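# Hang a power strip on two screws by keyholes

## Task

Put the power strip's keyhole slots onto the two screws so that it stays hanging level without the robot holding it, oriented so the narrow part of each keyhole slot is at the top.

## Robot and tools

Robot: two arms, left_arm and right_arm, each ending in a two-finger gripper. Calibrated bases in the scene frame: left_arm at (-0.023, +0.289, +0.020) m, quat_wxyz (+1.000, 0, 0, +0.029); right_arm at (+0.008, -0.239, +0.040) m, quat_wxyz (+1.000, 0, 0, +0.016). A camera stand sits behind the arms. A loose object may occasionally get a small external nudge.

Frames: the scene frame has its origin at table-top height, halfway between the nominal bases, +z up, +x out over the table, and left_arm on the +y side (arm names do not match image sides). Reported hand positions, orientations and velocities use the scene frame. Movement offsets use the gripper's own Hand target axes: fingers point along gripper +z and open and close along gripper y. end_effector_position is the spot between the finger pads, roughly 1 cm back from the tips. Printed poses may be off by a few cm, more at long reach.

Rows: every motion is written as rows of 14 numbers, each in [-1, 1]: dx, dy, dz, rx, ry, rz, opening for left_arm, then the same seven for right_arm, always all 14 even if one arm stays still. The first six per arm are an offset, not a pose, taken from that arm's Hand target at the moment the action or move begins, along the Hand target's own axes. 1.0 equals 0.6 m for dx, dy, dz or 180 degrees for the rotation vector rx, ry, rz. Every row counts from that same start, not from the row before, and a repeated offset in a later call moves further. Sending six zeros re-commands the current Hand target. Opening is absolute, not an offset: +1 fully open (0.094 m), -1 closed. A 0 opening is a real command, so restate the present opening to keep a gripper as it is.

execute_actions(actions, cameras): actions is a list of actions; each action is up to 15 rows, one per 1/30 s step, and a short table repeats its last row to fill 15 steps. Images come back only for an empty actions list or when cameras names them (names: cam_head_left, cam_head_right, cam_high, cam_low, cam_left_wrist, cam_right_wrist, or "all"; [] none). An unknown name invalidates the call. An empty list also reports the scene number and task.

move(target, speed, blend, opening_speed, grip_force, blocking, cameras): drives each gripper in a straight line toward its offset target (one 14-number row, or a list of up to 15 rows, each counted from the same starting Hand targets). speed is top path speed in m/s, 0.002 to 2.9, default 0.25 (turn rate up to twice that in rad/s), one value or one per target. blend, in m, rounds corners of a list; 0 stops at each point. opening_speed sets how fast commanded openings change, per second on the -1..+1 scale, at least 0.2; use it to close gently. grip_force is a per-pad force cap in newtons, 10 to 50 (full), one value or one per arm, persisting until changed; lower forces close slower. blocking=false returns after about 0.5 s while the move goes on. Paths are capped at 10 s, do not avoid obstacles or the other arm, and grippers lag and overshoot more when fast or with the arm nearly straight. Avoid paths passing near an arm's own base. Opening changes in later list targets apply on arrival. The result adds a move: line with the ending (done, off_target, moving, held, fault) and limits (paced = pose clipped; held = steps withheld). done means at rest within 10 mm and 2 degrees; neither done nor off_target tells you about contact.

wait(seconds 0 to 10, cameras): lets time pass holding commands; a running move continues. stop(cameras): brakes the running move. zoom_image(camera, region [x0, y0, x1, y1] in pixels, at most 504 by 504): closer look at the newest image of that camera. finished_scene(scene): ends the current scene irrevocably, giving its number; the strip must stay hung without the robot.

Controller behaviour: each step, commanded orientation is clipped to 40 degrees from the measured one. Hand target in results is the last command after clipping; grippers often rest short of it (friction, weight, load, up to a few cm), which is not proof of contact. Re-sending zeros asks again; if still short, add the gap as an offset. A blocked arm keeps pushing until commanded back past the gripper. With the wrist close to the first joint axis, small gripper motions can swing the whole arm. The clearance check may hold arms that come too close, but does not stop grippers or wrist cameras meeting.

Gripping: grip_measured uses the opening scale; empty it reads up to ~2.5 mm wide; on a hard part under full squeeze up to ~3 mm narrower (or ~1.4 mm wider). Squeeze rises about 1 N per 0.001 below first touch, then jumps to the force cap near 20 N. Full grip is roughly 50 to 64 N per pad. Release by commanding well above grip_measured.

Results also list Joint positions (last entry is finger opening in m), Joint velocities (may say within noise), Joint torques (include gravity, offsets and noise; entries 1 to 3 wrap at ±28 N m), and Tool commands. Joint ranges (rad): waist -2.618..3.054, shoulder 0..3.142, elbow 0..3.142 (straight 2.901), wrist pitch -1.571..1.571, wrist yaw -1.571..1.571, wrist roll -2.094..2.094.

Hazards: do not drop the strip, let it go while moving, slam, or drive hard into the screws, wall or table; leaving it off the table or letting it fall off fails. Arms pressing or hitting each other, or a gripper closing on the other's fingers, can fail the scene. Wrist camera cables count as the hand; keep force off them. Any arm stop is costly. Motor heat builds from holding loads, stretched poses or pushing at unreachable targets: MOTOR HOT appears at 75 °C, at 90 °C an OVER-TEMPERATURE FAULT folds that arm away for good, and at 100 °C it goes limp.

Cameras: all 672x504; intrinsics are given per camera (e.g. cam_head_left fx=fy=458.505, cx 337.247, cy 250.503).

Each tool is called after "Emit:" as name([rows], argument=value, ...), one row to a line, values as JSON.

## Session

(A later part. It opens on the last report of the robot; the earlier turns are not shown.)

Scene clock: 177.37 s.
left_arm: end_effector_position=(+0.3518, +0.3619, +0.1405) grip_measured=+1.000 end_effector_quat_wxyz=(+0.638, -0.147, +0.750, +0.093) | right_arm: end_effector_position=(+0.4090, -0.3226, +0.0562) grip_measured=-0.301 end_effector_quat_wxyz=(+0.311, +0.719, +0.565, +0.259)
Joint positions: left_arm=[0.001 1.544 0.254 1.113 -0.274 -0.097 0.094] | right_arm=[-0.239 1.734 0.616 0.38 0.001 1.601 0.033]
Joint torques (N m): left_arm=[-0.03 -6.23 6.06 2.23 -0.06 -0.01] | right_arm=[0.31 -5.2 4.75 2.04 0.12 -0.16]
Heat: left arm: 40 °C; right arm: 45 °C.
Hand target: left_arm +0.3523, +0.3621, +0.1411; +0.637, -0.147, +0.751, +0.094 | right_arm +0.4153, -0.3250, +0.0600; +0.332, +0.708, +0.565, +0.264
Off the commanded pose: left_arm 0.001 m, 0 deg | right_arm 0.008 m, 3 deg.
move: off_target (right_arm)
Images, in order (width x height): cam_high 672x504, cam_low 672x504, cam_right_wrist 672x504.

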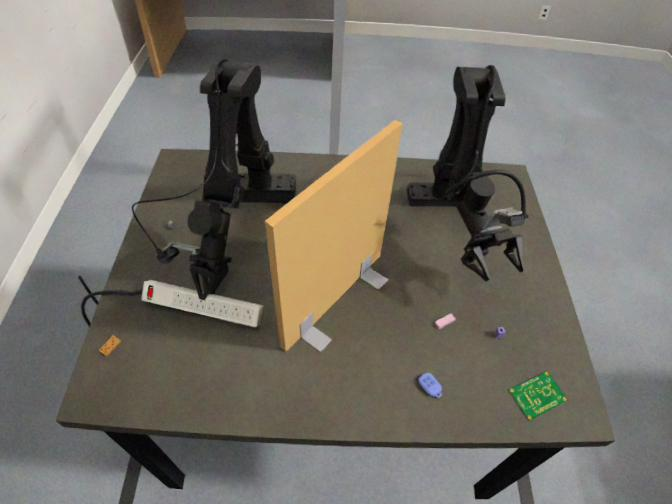

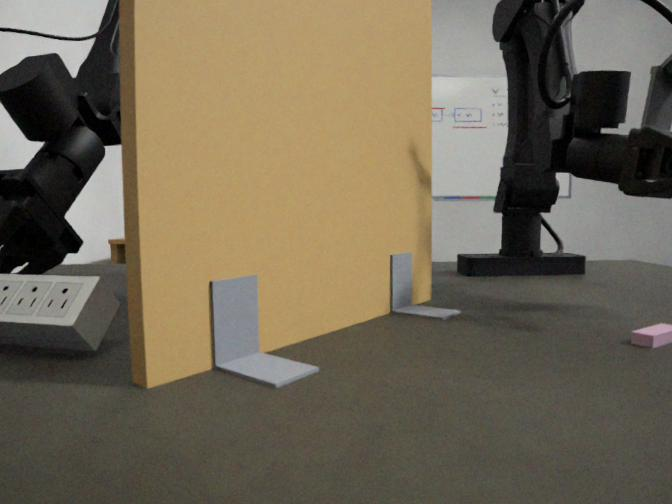

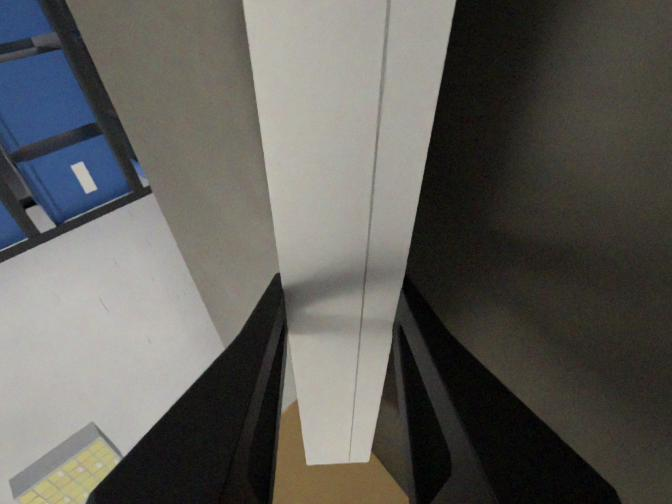

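Emit:
move(target=[0,0,0,0,0,0,1, -0.0008,-0.0155,0.0128,0,0,0,-0.5], speed=0.04, cameras=["cam_high","cam_low"])

Emit:
zoom_image(camera="cam_low", region=[0, 240, 160, 380])

Scene clock: 182.30 s.
left_arm: end_effector_position=(+0.3518, +0.3619, +0.1405) grip_measured=+1.000 end_effector_quat_wxyz=(+0.638, -0.147, +0.750, +0.093) | right_arm: end_effector_position=(+0.4153, -0.3241, +0.0524) grip_measured=-0.301 end_effector_quat_wxyz=(+0.323, +0.713, +0.560, +0.269)
Joint positions: left_arm=[0.001 1.544 0.254 1.113 -0.274 -0.097 0.094] | right_arm=[-0.239 1.778 0.606 0.47 0.002 1.601 0.033]
Joint torques (N m): left_arm=[-0.03 -6.2 6.06 2.23 -0.06 -0.01] | right_arm=[0.16 -4.93 4.3 1.83 0.13 -0.18]
Heat: left arm: 40 °C; right arm: 44 °C.
Hand target: left_arm +0.3523, +0.3621, +0.1411; +0.637, -0.147, +0.751, +0.094 | right_arm +0.4150, -0.3255, +0.0479; +0.332, +0.708, +0.565, +0.264
Off the commanded pose: left_arm 0.001 m, 0 deg | right_arm 0.005 m, 1 deg.
move: done
Images, in order (width x height): cam_high 672x504, cam_low 672x504.

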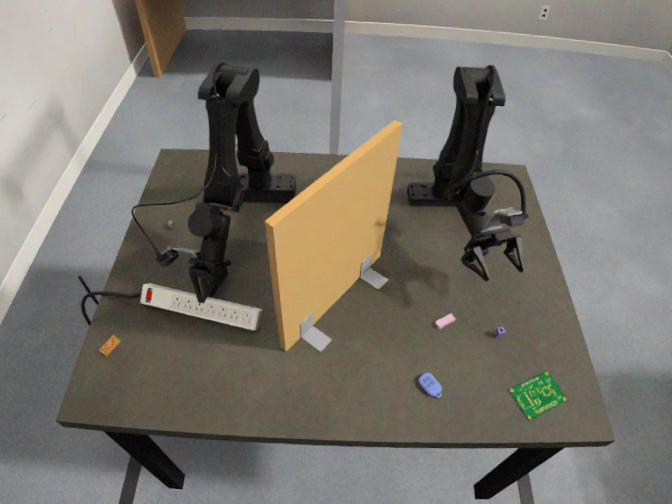

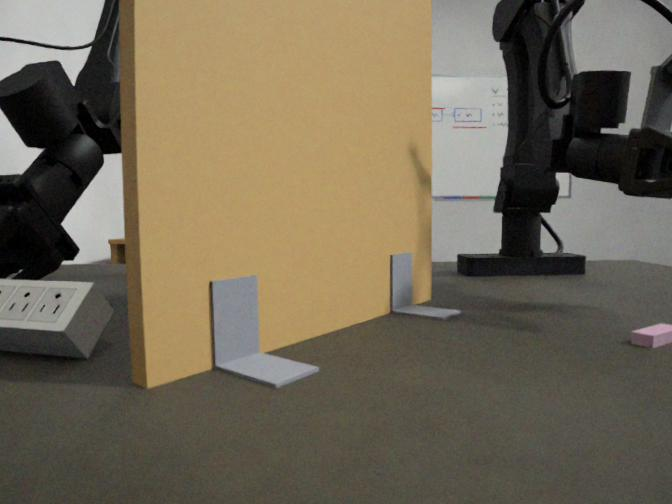

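Scaled by 3.150.

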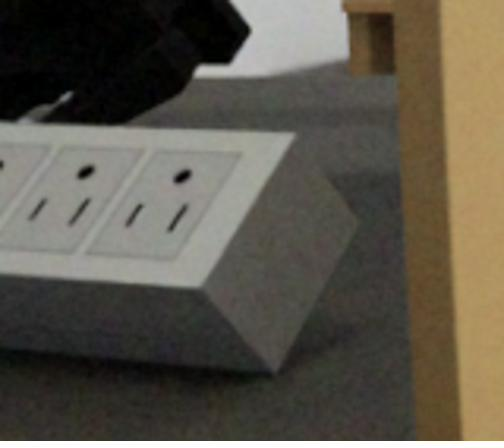

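Emit:
move([
  [0,0,0,0,0,0,1, 0,-0.0115,0.0096,0,0,0,-0.5],
  [0,0,0,0,0,0,1, 0,-0.0343,0.0057,-0.083,0,0,-0.5],
], speed=0.04, cameras=["cam_high","cam_low"])

Emit:
zoom_image(camera="cam_low", region=[0, 240, 160, 380])

Scene clock: 199.90 s.
left_arm: end_effector_position=(+0.3518, +0.3619, +0.1405) grip_measured=+1.000 end_effector_quat_wxyz=(+0.638, -0.147, +0.750, +0.093) | right_arm: end_effector_position=(+0.4114, -0.3240, +0.0430) grip_measured=-0.301 end_effector_quat_wxyz=(+0.425, +0.657, +0.514, +0.353)
Joint positions: left_arm=[0.001 1.544 0.254 1.113 -0.274 -0.097 0.094] | right_arm=[-0.239 2.068 0.398 1.27 0.006 1.602 0.033]
Joint torques (N m): left_arm=[-0.05 -6.23 6.06 2.23 -0.06 0] | right_arm=[0.35 -4.45 1.85 1.79 0.15 -0.23]
Heat: left arm: 40 °C; right arm: 43 °C.
Hand target: left_arm +0.3523, +0.3621, +0.1411; +0.637, -0.147, +0.751, +0.094 | right_arm +0.4047, -0.3231, +0.0299; +0.421, +0.659, +0.526, +0.335
Off the commanded pose: left_arm 0.001 m, 0 deg | right_arm 0.015 m, 3 deg.
move: off_target (right_arm)
Images, in order (width x height): cam_high 672x504, cam_low 672x504.

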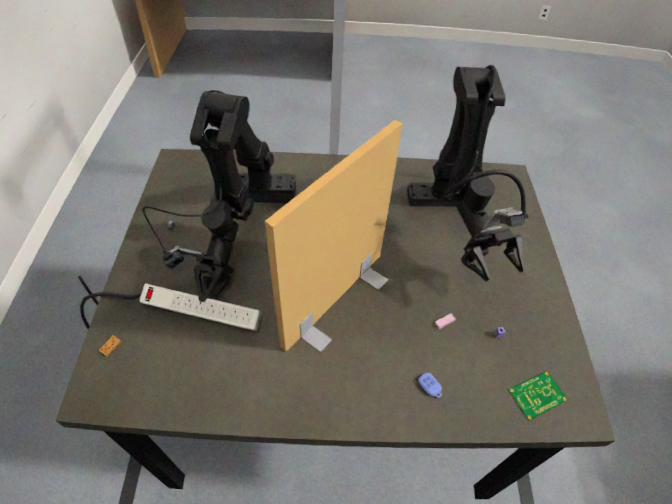

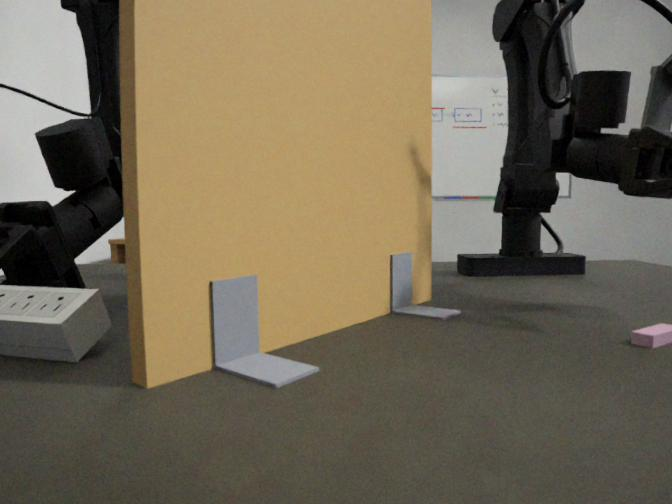

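Scaled by 3.150.

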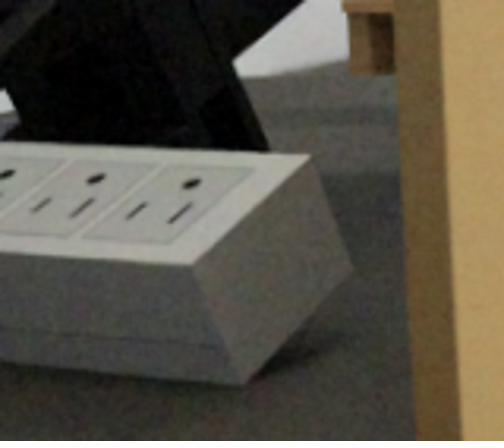

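Emit:
move(target=[0,0,0,0,0,0,1, 0,0.010,-0.004,0,0,0,-0.1], speed=0.04, opening_speed=0.25, cameras=["cam_high","cam_low","cam_right_wrist"])

Emit:
zoom_image(camera="cam_low", region=[0, 240, 160, 380])

Scene clock: 206.10 s.
left_arm: end_effector_position=(+0.3518, +0.3619, +0.1405) grip_measured=+1.000 end_effector_quat_wxyz=(+0.638, -0.147, +0.750, +0.093) | right_arm: end_effector_position=(+0.4085, -0.3241, +0.0365) grip_measured=-0.102 end_effector_quat_wxyz=(+0.419, +0.661, +0.521, +0.342)
Joint positions: left_arm=[0.001 1.544 0.254 1.113 -0.274 -0.097 0.094] | right_arm=[-0.239 2.068 0.398 1.242 0.01 1.592 0.042]
Joint torques (N m): left_arm=[-0.03 -6.22 6.06 2.24 -0.07 0] | right_arm=[0.34 -7.45 1.77 1.76 0.11 -0.12]
Heat: left arm: 40 °C; right arm: 42 °C.
Hand target: left_arm +0.3523, +0.3621, +0.1411; +0.637, -0.147, +0.751, +0.094 | right_arm +0.4051, -0.3232, +0.0364; +0.421, +0.659, +0.526, +0.335
Off the commanded pose: left_arm 0.001 m, 0 deg | right_arm 0.004 m, 1 deg.
move: done
Images, in order (width x height): cam_high 672x504, cam_low 672x504, cam_right_wrist 672x504.

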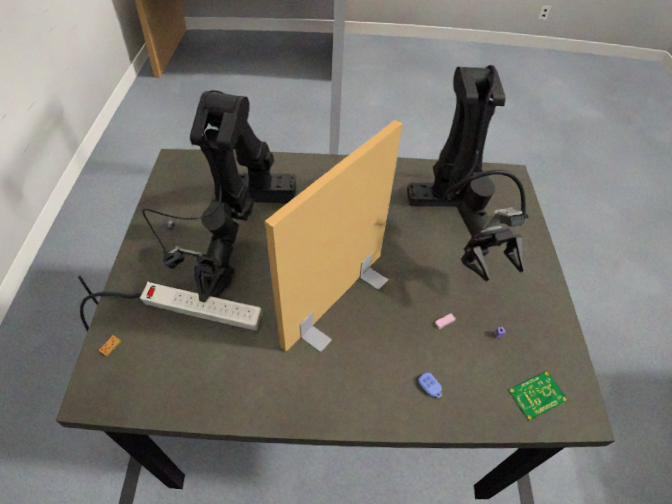

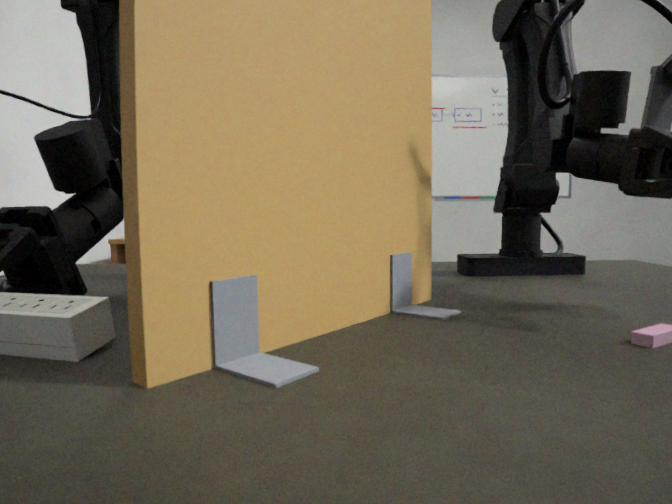

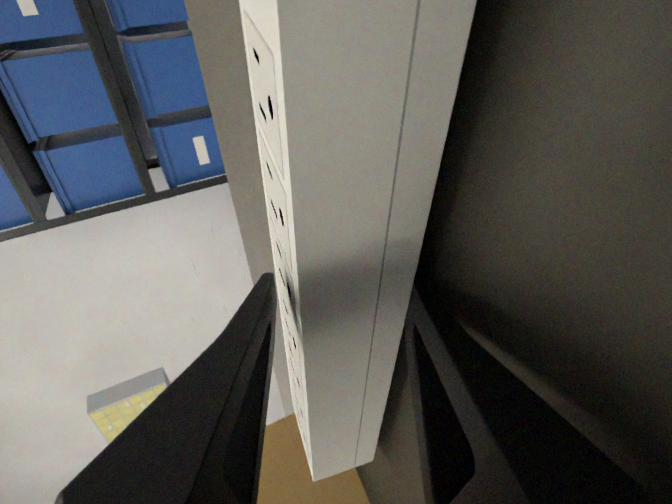

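Scaled by 3.150.

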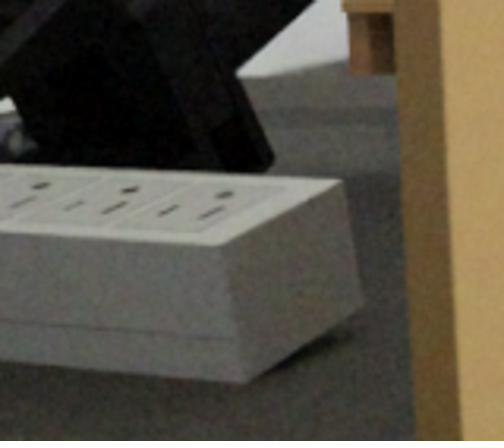

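Emit:
move([
  [0,0,0,0,0,0,1, 0,-0.009,0.0042,0,0,0,-0.1],
  [0,0,0,0,0,0,1, 0,-0.0335,-0.0487,0,0,0,-0.1],
], speed=0.04, cameras=["cam_high","cam_low","cam_right_wrist"])

Emit:
zoom_image(camera="cam_low", region=[0, 240, 160, 380])

Scene clock: 214.37 s.
left_arm: end_effector_position=(+0.3518, +0.3619, +0.1405) grip_measured=+1.000 end_effector_quat_wxyz=(+0.638, -0.147, +0.750, +0.093) | right_arm: end_effector_position=(+0.3747, -0.3174, +0.0346) grip_measured=-0.102 end_effector_quat_wxyz=(+0.420, +0.660, +0.520, +0.342)
Joint positions: left_arm=[0.001 1.544 0.254 1.113 -0.274 -0.097 0.094] | right_arm=[-0.239 2.068 0.26 1.383 0.012 1.592 0.042]
Joint torques (N m): left_arm=[-0.03 -6.22 6.08 2.24 -0.06 -0.01] | right_arm=[0.62 -4.68 1.13 1.9 0.11 -0.12]
Heat: left arm: 40 °C; right arm: 42 °C.
Hand target: left_arm +0.3523, +0.3621, +0.1411; +0.637, -0.147, +0.751, +0.094 | right_arm +0.3710, -0.3154, +0.0305; +0.421, +0.659, +0.526, +0.335
Off the commanded pose: left_arm 0.001 m, 0 deg | right_arm 0.006 m, 1 deg.
move: done
Images, in order (width x height): cam_high 672x504, cam_low 672x504, cam_right_wrist 672x504.

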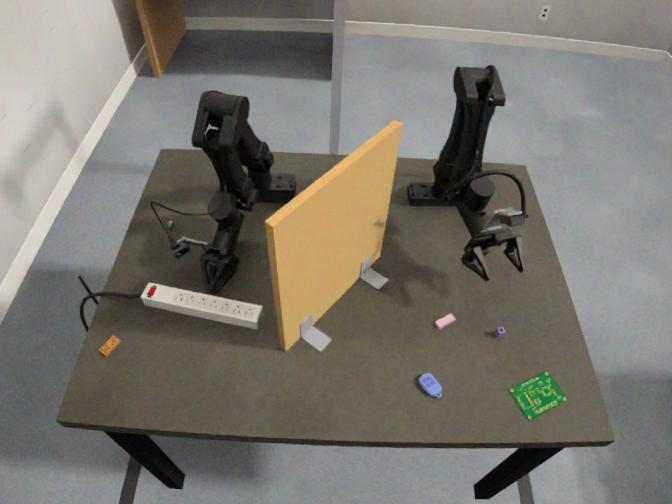

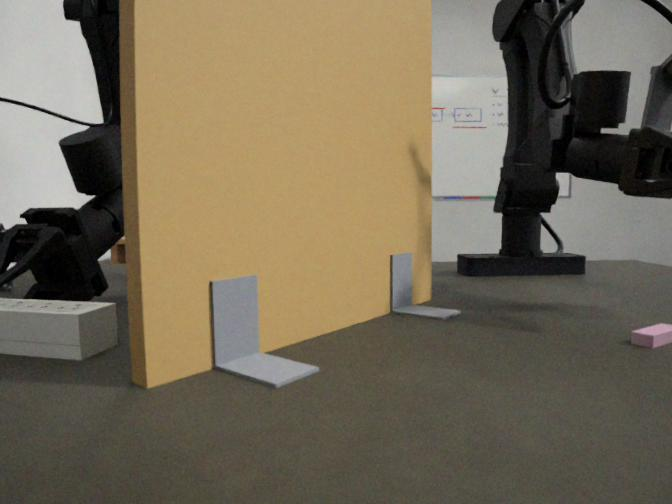

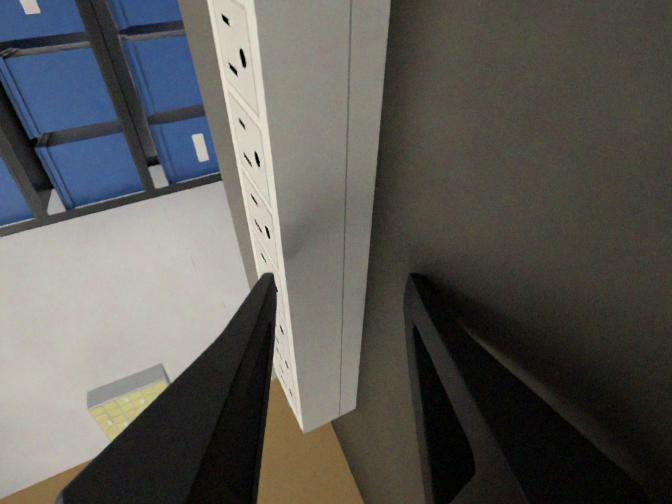

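Scaled by 3.150.

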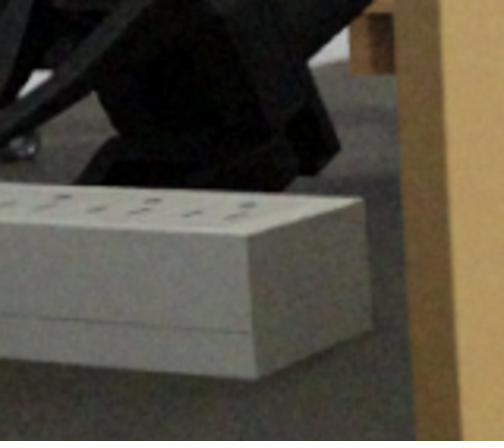

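Emit:
move([
  [0,0,0,0,0,0,1, 0,0.0913,-0.0803,0,0,0,-0.1],
  [0,0,0,0,0,0,1, -0.0162,0.2038,0.0055,0.361,0,0,1],
], speed=0.15, blend=[0.03,0], cameras=["cam_high","cam_right_wrist","cam_head_left","cam_head_right"])

Scene clock: 232.53 s.
left_arm: end_effector_position=(+0.3518, +0.3619, +0.1405) grip_measured=+1.000 end_effector_quat_wxyz=(+0.638, -0.147, +0.750, +0.093) | right_arm: end_effector_position=(+0.4194, -0.3326, +0.1443) grip_measured=+0.998 end_effector_quat_wxyz=(+0.006, +0.781, +0.624, +0.005)
Joint positions: left_arm=[0.001 1.544 0.254 1.113 -0.274 -0.097 0.094] | right_arm=[-0.259 2.158 1.984 -1.381 -0.001 1.566 0.094]
Joint torques (N m): left_arm=[-0.03 -6.23 6.06 2.24 -0.07 -0.01] | right_arm=[-0.59 -7.95 8.47 0.09 0.01 -0.05]
Heat: left arm: 40 °C; right arm: 42 °C.
Hand target: left_arm +0.3523, +0.3621, +0.1411; +0.637, -0.147, +0.751, +0.094 | right_arm +0.4221, -0.3369, +0.1401; +0.001, +0.782, +0.623, +0.000
Off the commanded pose: left_arm 0.001 m, 0 deg | right_arm 0.007 m, 1 deg.
move: done
Images, in order (width x height): cam_head_left 672x504, cam_head_right 672x504, cam_high 672x504, cam_right_wrist 672x504.

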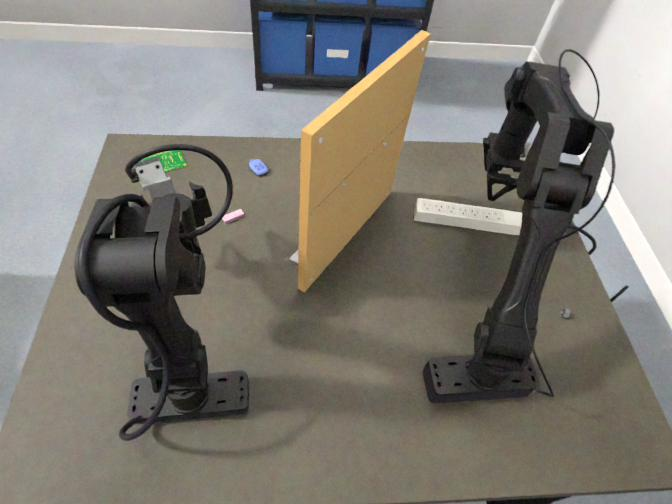

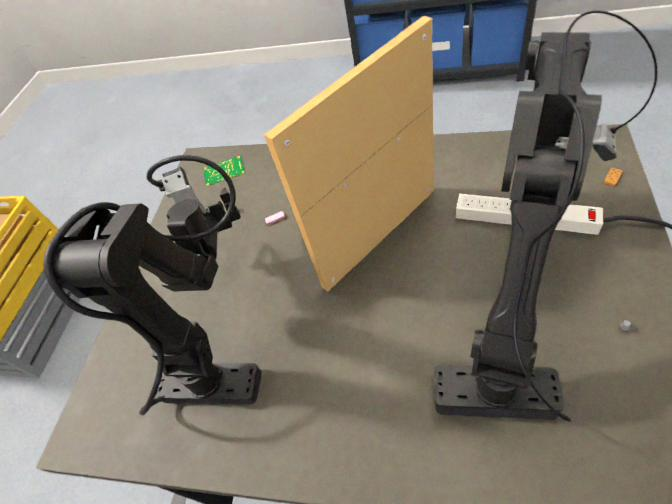

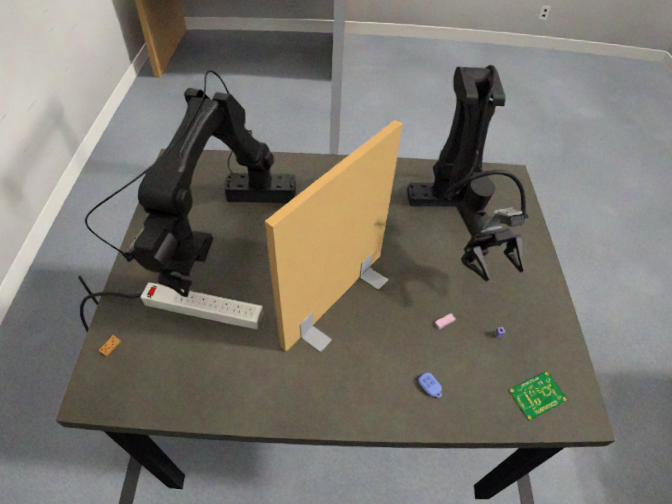

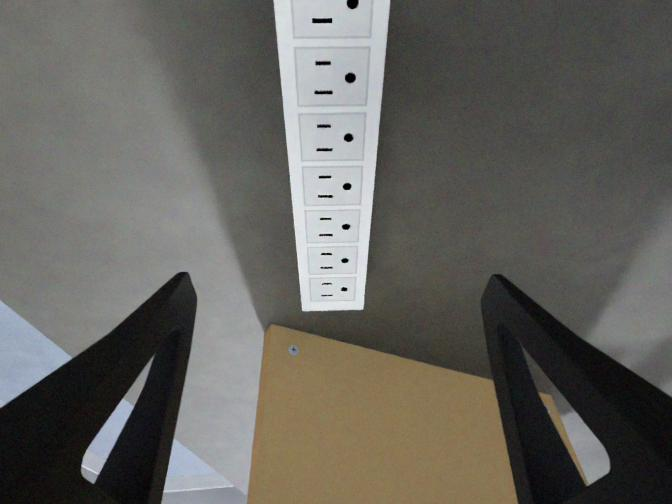

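Emit:
move(target=[0,0,0,0,0,0,1, -0.002,-0.002,0.192,0,0,0,1], speed=0.1, cameras=["cam_right_wrist"])

Scene clock: 239.77 s.
left_arm: end_effector_position=(+0.3518, +0.3619, +0.1405) grip_measured=+1.000 end_effector_quat_wxyz=(+0.638, -0.147, +0.750, +0.093) | right_arm: end_effector_position=(+0.4263, -0.3357, +0.0383) grip_measured=+0.998 end_effector_quat_wxyz=(+0.013, +0.781, +0.624, +0.010)
Joint positions: left_arm=[0.001 1.544 0.254 1.113 -0.274 -0.097 0.094] | right_arm=[-0.262 2.229 1.673 -0.982 -0.001 1.563 0.094]
Joint torques (N m): left_arm=[-0.05 -6.22 6.08 2.23 -0.06 -0.01] | right_arm=[-0.55 -8.55 5.05 0.3 0.03 -0.06]
Heat: left arm: 40 °C; right arm: 43 °C.
Hand target: left_arm +0.3523, +0.3621, +0.1411; +0.637, -0.147, +0.751, +0.094 | right_arm +0.4208, -0.3380, +0.0249; +0.001, +0.782, +0.624, +0.000
Off the commanded pose: left_arm 0.001 m, 0 deg | right_arm 0.015 m, 2 deg.
move: off_target (right_arm)
Images, in order (width x height): cam_right_wrist 672x504.

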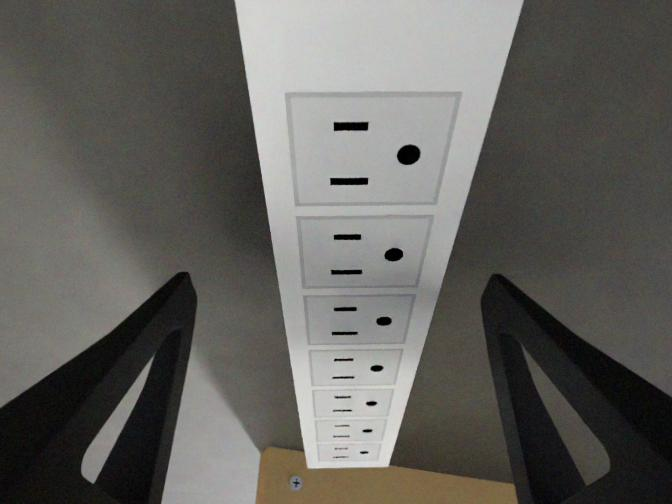

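Emit:
move(target=[0,0,0,0,0,0,1, 0,-0.004,0.020,0,0,0,1], speed=0.05, cameras=["cam_right_wrist"])

Scene clock: 245.80 s.
left_arm: end_effector_position=(+0.3518, +0.3619, +0.1405) grip_measured=+1.000 end_effector_quat_wxyz=(+0.638, -0.147, +0.750, +0.093) | right_arm: end_effector_position=(+0.4264, -0.3357, +0.0305) grip_measured=+0.998 end_effector_quat_wxyz=(+0.017, +0.781, +0.624, +0.014)
Joint positions: left_arm=[0.001 1.544 0.254 1.113 -0.274 -0.097 0.094] | right_arm=[-0.262 2.229 1.639 -0.937 -0.001 1.563 0.094]
Joint torques (N m): left_arm=[-0.05 -6.22 6.08 2.23 -0.07 -0.01] | right_arm=[-0.57 -7.9 4.71 0.3 0.01 -0.05]
Heat: left arm: 41 °C; right arm: 43 °C.
Hand target: left_arm +0.3523, +0.3621, +0.1411; +0.637, -0.147, +0.751, +0.094 | right_arm +0.4184, -0.3375, +0.0129; +0.001, +0.782, +0.624, +0.000
Off the commanded pose: left_arm 0.001 m, 0 deg | right_arm 0.019 m, 2 deg.
move: off_target (right_arm)
Images, in order (width x height): cam_right_wrist 672x504.

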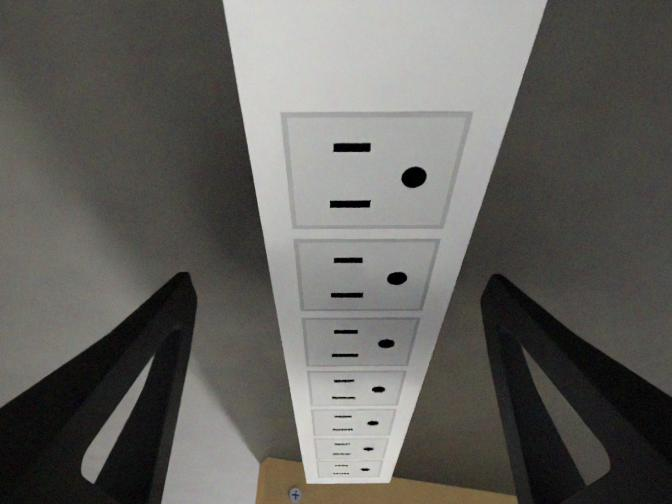

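Emit:
move(target=[0,0,0,0,0,0,1, 0,-0.010,0.012,0,0,0,1], speed=0.05, cameras=["cam_right_wrist"])

Scene clock: 250.47 s.
left_arm: end_effector_position=(+0.3518, +0.3619, +0.1405) grip_measured=+1.000 end_effector_quat_wxyz=(+0.638, -0.147, +0.750, +0.093) | right_arm: end_effector_position=(+0.4199, -0.3342, +0.0193) grip_measured=+0.998 end_effector_quat_wxyz=(+0.013, +0.781, +0.624, +0.011)
Joint positions: left_arm=[0.001 1.544 0.254 1.113 -0.274 -0.097 0.094] | right_arm=[-0.262 2.229 1.592 -0.899 -0.001 1.563 0.094]
Joint torques (N m): left_arm=[-0.03 -6.22 6.06 2.23 -0.06 -0.01] | right_arm=[-0.61 -8.49 4.63 0.27 0.02 -0.05]
Heat: left arm: 41 °C; right arm: 43 °C.
Hand target: left_arm +0.3523, +0.3621, +0.1411; +0.637, -0.147, +0.751, +0.094 | right_arm +0.4127, -0.3362, +0.0057; +0.001, +0.782, +0.623, +0.000
Off the commanded pose: left_arm 0.001 m, 0 deg | right_arm 0.016 m, 2 deg.
move: off_target (right_arm)
Images, in order (width x height): cam_right_wrist 672x504.

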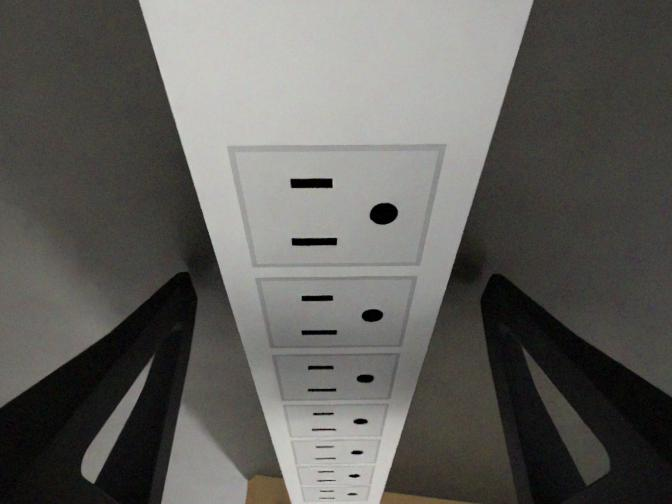

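Emit:
move(target=[0,0,0,0,0,0,1, 0,0.010,-0.019,0,0,0,-0.2], speed=0.05, opening_speed=0.5, cameras=["cam_right_wrist"])

Scene clock: 255.67 s.
left_arm: end_effector_position=(+0.3518, +0.3619, +0.1405) grip_measured=+1.000 end_effector_quat_wxyz=(+0.638, -0.147, +0.750, +0.093) | right_arm: end_effector_position=(+0.4167, -0.3335, +0.0221) grip_measured=-0.052 end_effector_quat_wxyz=(+0.006, +0.780, +0.626, +0.006)
Joint positions: left_arm=[0.001 1.544 0.254 1.113 -0.274 -0.097 0.094] | right_arm=[-0.262 2.229 1.604 -0.929 -0.001 1.558 0.045]
Joint torques (N m): left_arm=[-0.03 -6.23 6.08 2.24 -0.07 -0.01] | right_arm=[-0.57 -8.18 7.86 0.1 0.01 0]
Heat: left arm: 41 °C; right arm: 43 °C.
Hand target: left_arm +0.3523, +0.3621, +0.1411; +0.637, -0.147, +0.751, +0.094 | right_arm +0.4185, -0.3375, +0.0171; +0.001, +0.782, +0.623, +0.000
Off the commanded pose: left_arm 0.001 m, 0 deg | right_arm 0.007 m, 1 deg.
move: done
Images, in order (width x height): cam_right_wrist 672x504.

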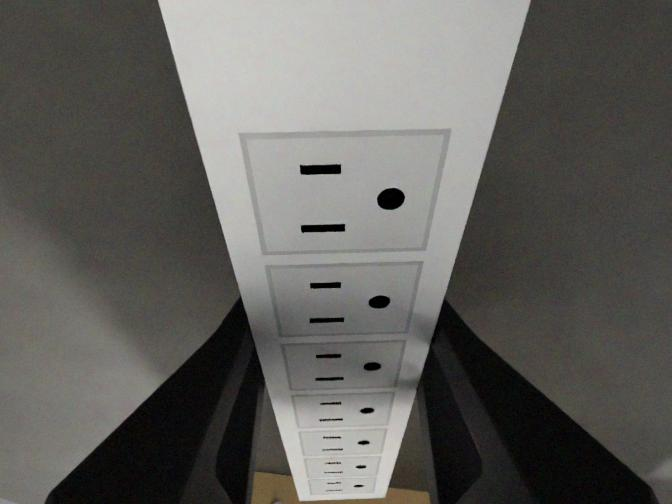

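Emit:
move([
  [0,0,0,0,0,0,1, 0,0,-0.18,0,0,0,-0.2],
  [0,0,0,0,0,0,1, 0.108,-0.1076,-0.4217,-0.4927,0.0997,-0.0997,-0.2],
], speed=0.15, blend=[0.03,0], cameras=["all"])

Emit:
zoom_image(camera="cam_high", region=[110, 170, 290, 300])

Scene clock: 285.17 s.
left_arm: end_effector_position=(+0.3518, +0.3619, +0.1405) grip_measured=+1.000 end_effector_quat_wxyz=(+0.638, -0.147, +0.750, +0.093) | right_arm: end_effector_position=(+0.3658, -0.2592, +0.2390) grip_measured=-0.057 end_effector_quat_wxyz=(+0.403, +0.511, +0.547, +0.526)
Joint positions: left_arm=[0.001 1.544 0.254 1.113 -0.274 -0.097 0.094] | right_arm=[-0.305 1.086 0.344 0.608 -0.436 1.611 0.044]
Joint torques (N m): left_arm=[-0.03 -6.23 6.06 2.23 -0.06 -0.01] | right_arm=[-0.27 -2.39 7.13 2.96 -0.18 -0.42]
Heat: left arm: 41 °C; right arm: 46 °C.
Hand target: left_arm +0.3523, +0.3621, +0.1411; +0.637, -0.147, +0.751, +0.094 | right_arm +0.3696, -0.2594, +0.2698; +0.455, +0.454, +0.542, +0.541
Off the commanded pose: left_arm 0.001 m, 0 deg | right_arm 0.031 m, 9 deg.
move: off_target (right_arm)

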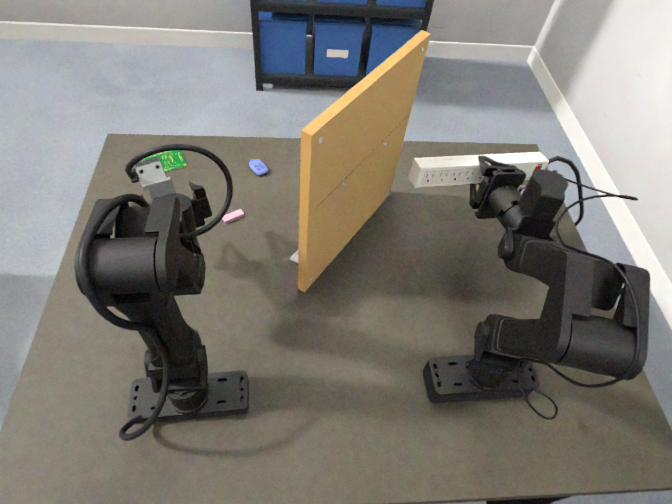

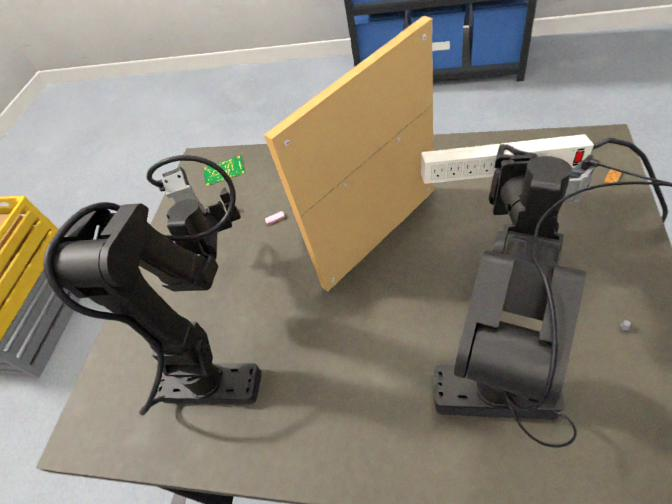

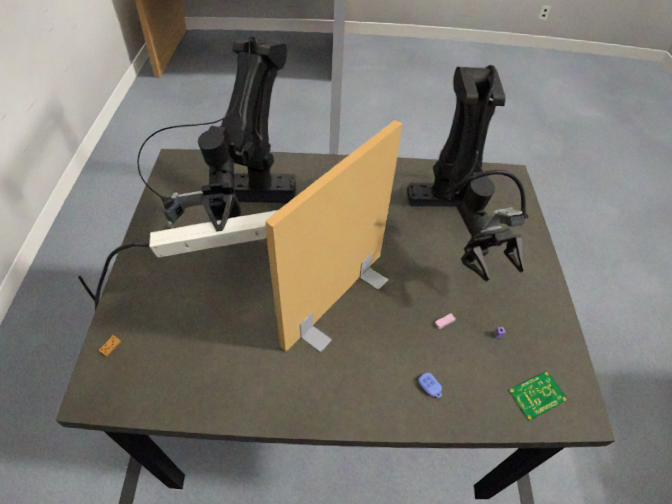

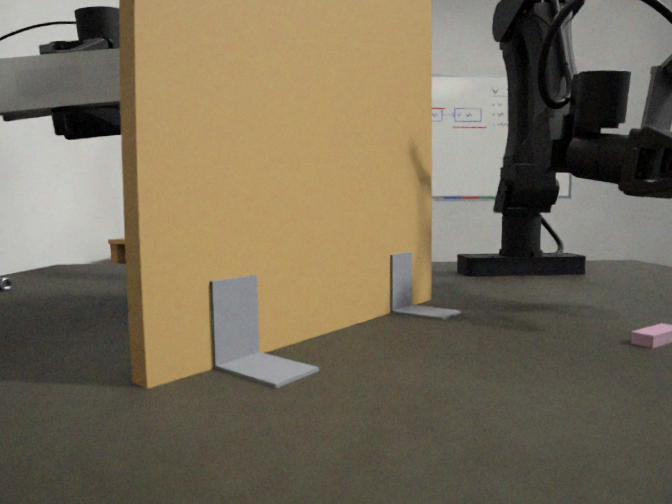

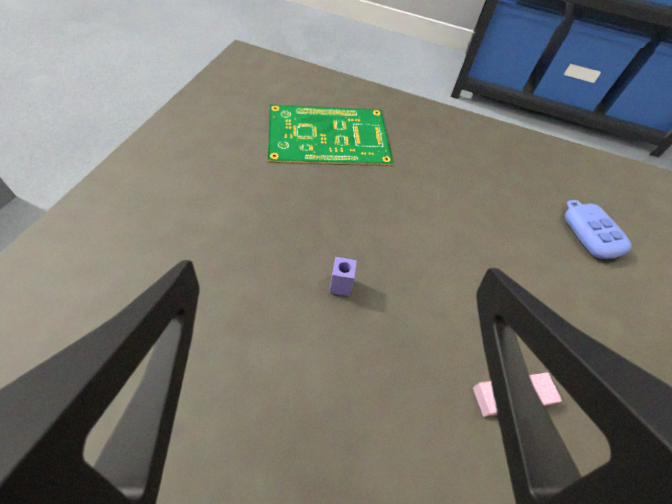

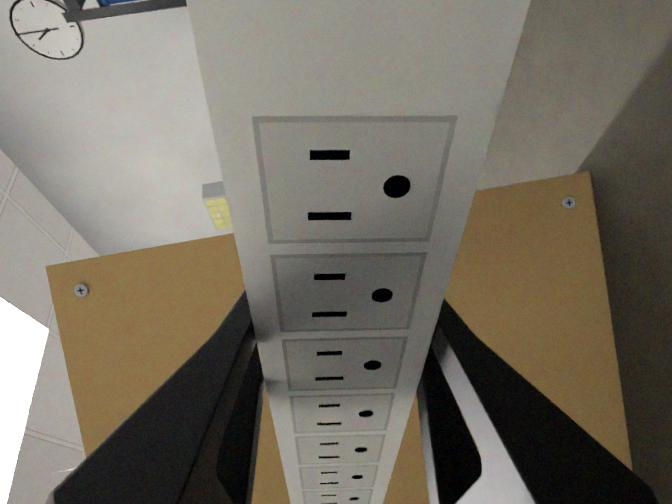

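Scaled by 2.800.

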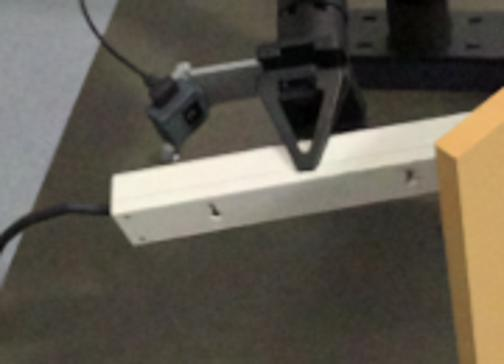

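Emit:
move(target=[0,0,0,0,0,0,1, -0.17,-0.033,0.004,0.03,0.067,0,-0.2], speed=0.15, cameras=["cam_high"])

Emit:
zoom_image(camera="cam_high", region=[90, 180, 270, 310])

Scene clock: 295.37 s.
left_arm: end_effector_position=(+0.3518, +0.3619, +0.1405) grip_measured=+1.000 end_effector_quat_wxyz=(+0.638, -0.147, +0.750, +0.093) | right_arm: end_effector_position=(+0.3782, -0.3521, +0.2168) grip_measured=-0.057 end_effector_quat_wxyz=(+0.312, +0.486, +0.590, +0.565)
Joint positions: left_arm=[0.001 1.544 0.254 1.113 -0.274 -0.097 0.094] | right_arm=[-0.753 1.507 0.629 0.52 -1.071 1.438 0.044]
Joint torques (N m): left_arm=[-0.03 -6.23 6.06 2.23 -0.06 0] | right_arm=[-0.12 -5 10.52 2.3 -0.52 -0.5]
Heat: left arm: 41 °C; right arm: 47 °C.
Hand target: left_arm +0.3523, +0.3621, +0.1411; +0.637, -0.147, +0.751, +0.094 | right_arm +0.3897, -0.3595, +0.2503; +0.374, +0.415, +0.612, +0.560
Off the commanded pose: left_arm 0.001 m, 0 deg | right_arm 0.036 m, 11 deg.
move: off_target (right_arm)
Images, in order (width x height): cam_high 672x504.

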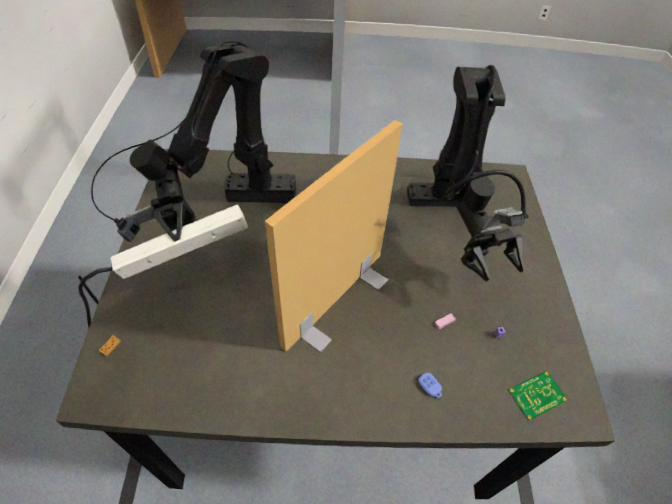

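Scaled by 2.800.

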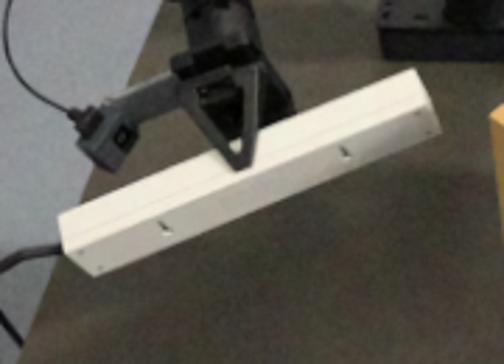

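Emit:
zoom_image(camera="cam_high", region=[105, 225, 185, 285])

Emit:
zoom_image(camera="cam_high", region=[175, 200, 255, 260])

Scaled by 6.300.

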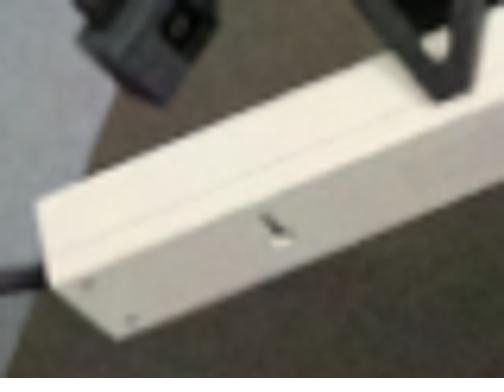

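Scaled by 6.300.

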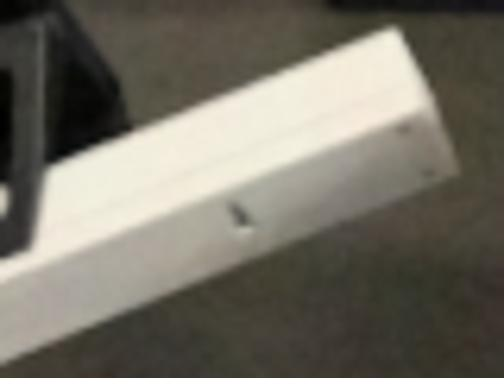

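Emit:
zoom_image(camera="cam_head_right", region=[330, 125, 410, 195])

Emit:
execute_actions(actions=[], cameras=["cam_head_left","cam_head_right"])

Emit:
zoom_image(camera="cam_head_right", region=[330, 125, 410, 195])

Emit:
zoom_image(camera="cam_head_left", region=[325, 130, 405, 200])

This scene's latest camera images include none from cam_head_right. They are from: cam_high. cam_head_right's image comes with the result of a call that names it in "cameras".

Scene clock: 311.97 s.
left_arm: end_effector_position=(+0.3518, +0.3619, +0.1405) grip_measured=+1.000 end_effector_quat_wxyz=(+0.638, -0.147, +0.750, +0.093) | right_arm: end_effector_position=(+0.3781, -0.3518, +0.2169) grip_measured=-0.057 end_effector_quat_wxyz=(+0.312, +0.485, +0.590, +0.565)
Joint positions: left_arm=[0.001 1.544 0.254 1.113 -0.274 -0.097 0.094] | right_arm=[-0.753 1.507 0.629 0.52 -1.073 1.437 0.044]
Joint velocities: within noise
Joint torques (N m): left_arm=[-0.03 -6.22 6.06 2.24 -0.06 -0.01] | right_arm=[-0.14 -4.98 10.5 2.31 -0.48 -0.5]
Heat: left arm: 41 °C; right arm: 52 °C.
Hand target: left_arm +0.3523, +0.3621, +0.1411; +0.637, -0.147, +0.751, +0.094 | right_arm +0.3897, -0.3595, +0.2503; +0.374, +0.415, +0.612, +0.560
Tool commands: left_gripper/opening=+1.0 right_gripper/opening=-0.2
Off the commanded pose: left_arm 0.001 m, 0 deg | right_arm 0.036 m, 11 deg.
Images, in order (width x height): cam_head_left 672x504, cam_head_right 672x504.

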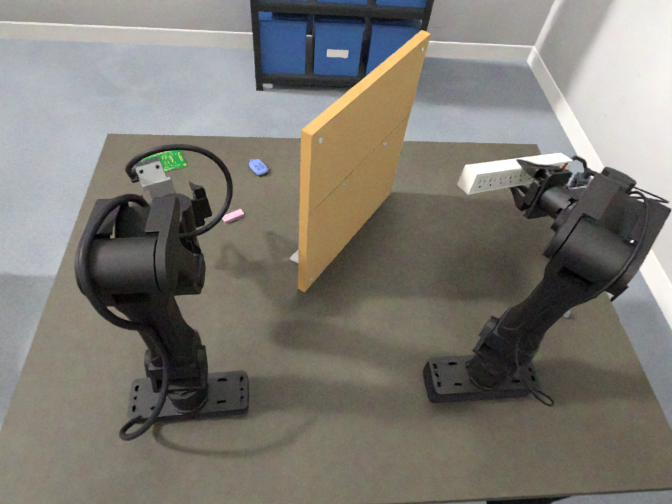

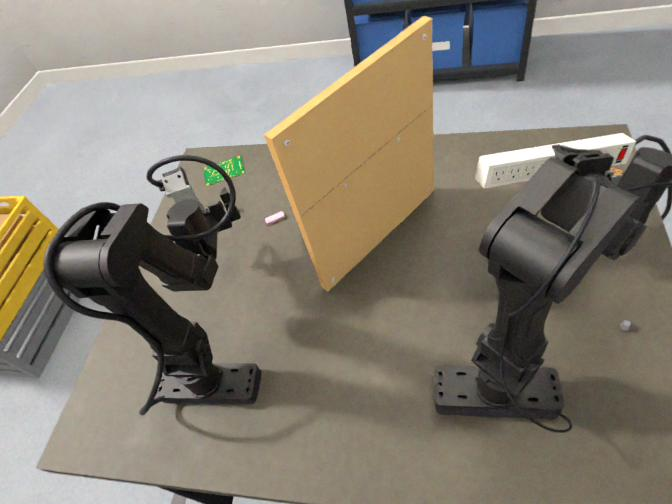

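Scaled by 6.300.

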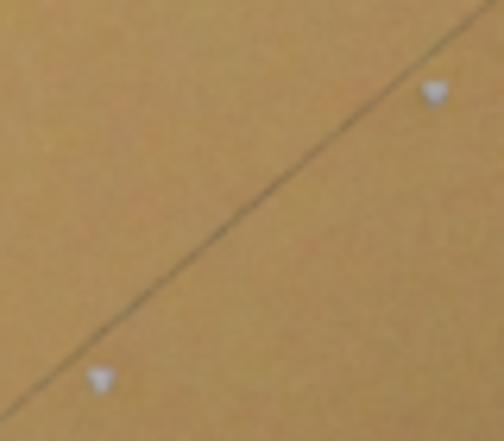

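Scaled by 6.300.

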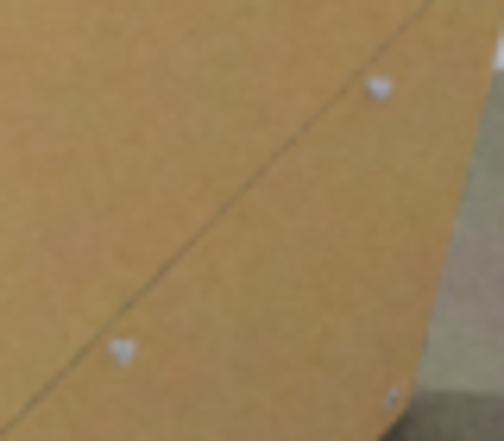

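Emit:
move(target=[0,0,0,0,0,0,1, 0.4632,0.0975,0.0105,-0.0284,0.1716,-0.0102,-0.2], speed=0.15, cameras=["cam_head_left","cam_head_right","cam_high"])

Scene clock: 364.97 s.
left_arm: end_effector_position=(+0.3518, +0.3619, +0.1405) grip_measured=+1.000 end_effector_quat_wxyz=(+0.638, -0.147, +0.750, +0.093) | right_arm: end_effector_position=(+0.3033, -0.1041, +0.2824) grip_measured=-0.057 end_effector_quat_wxyz=(+0.181, +0.292, +0.673, +0.655)
Joint positions: left_arm=[0.001 1.544 0.254 1.113 -0.274 -0.097 0.094] | right_arm=[-0.065 0.969 0.444 0.397 -0.922 1.608 0.044]
Joint torques (N m): left_arm=[-0.03 -6.22 6.06 2.24 -0.06 -0.01] | right_arm=[0.95 -4.45 7.66 2.34 -0.32 -0.38]
Heat: left arm: 42 °C; right arm: 56 °C.
Hand target: left_arm +0.3523, +0.3621, +0.1411; +0.637, -0.147, +0.751, +0.094 | right_arm +0.2963, -0.0979, +0.3098; +0.224, +0.225, +0.670, +0.671
Off the commanded pose: left_arm 0.001 m, 0 deg | right_arm 0.029 m, 9 deg.
move: off_target (right_arm)
Images, in order (width x height): cam_head_left 672x504, cam_head_right 672x504, cam_high 672x504.

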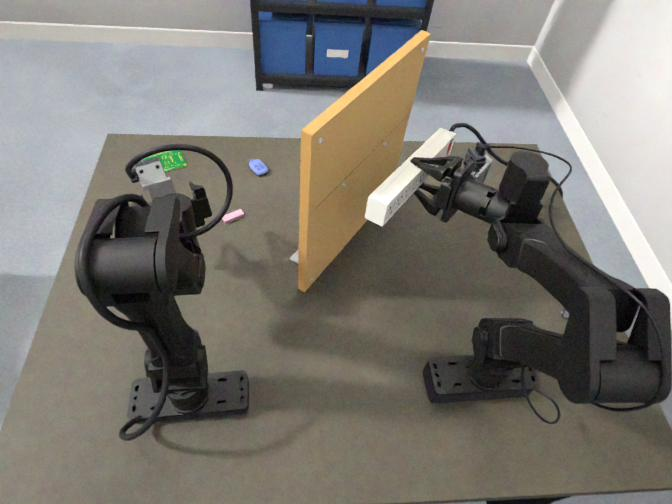

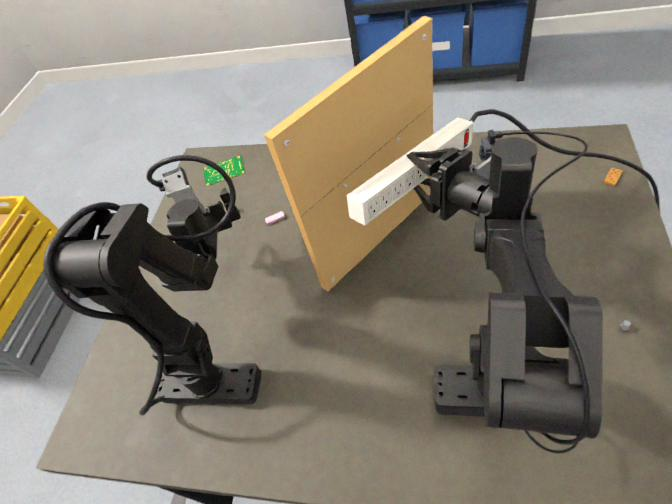

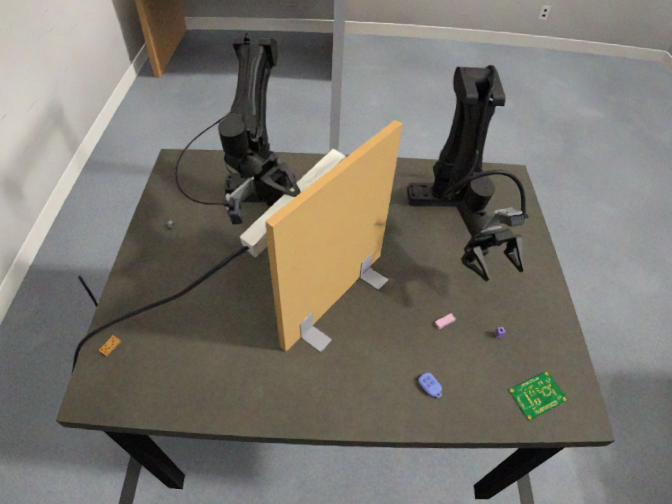

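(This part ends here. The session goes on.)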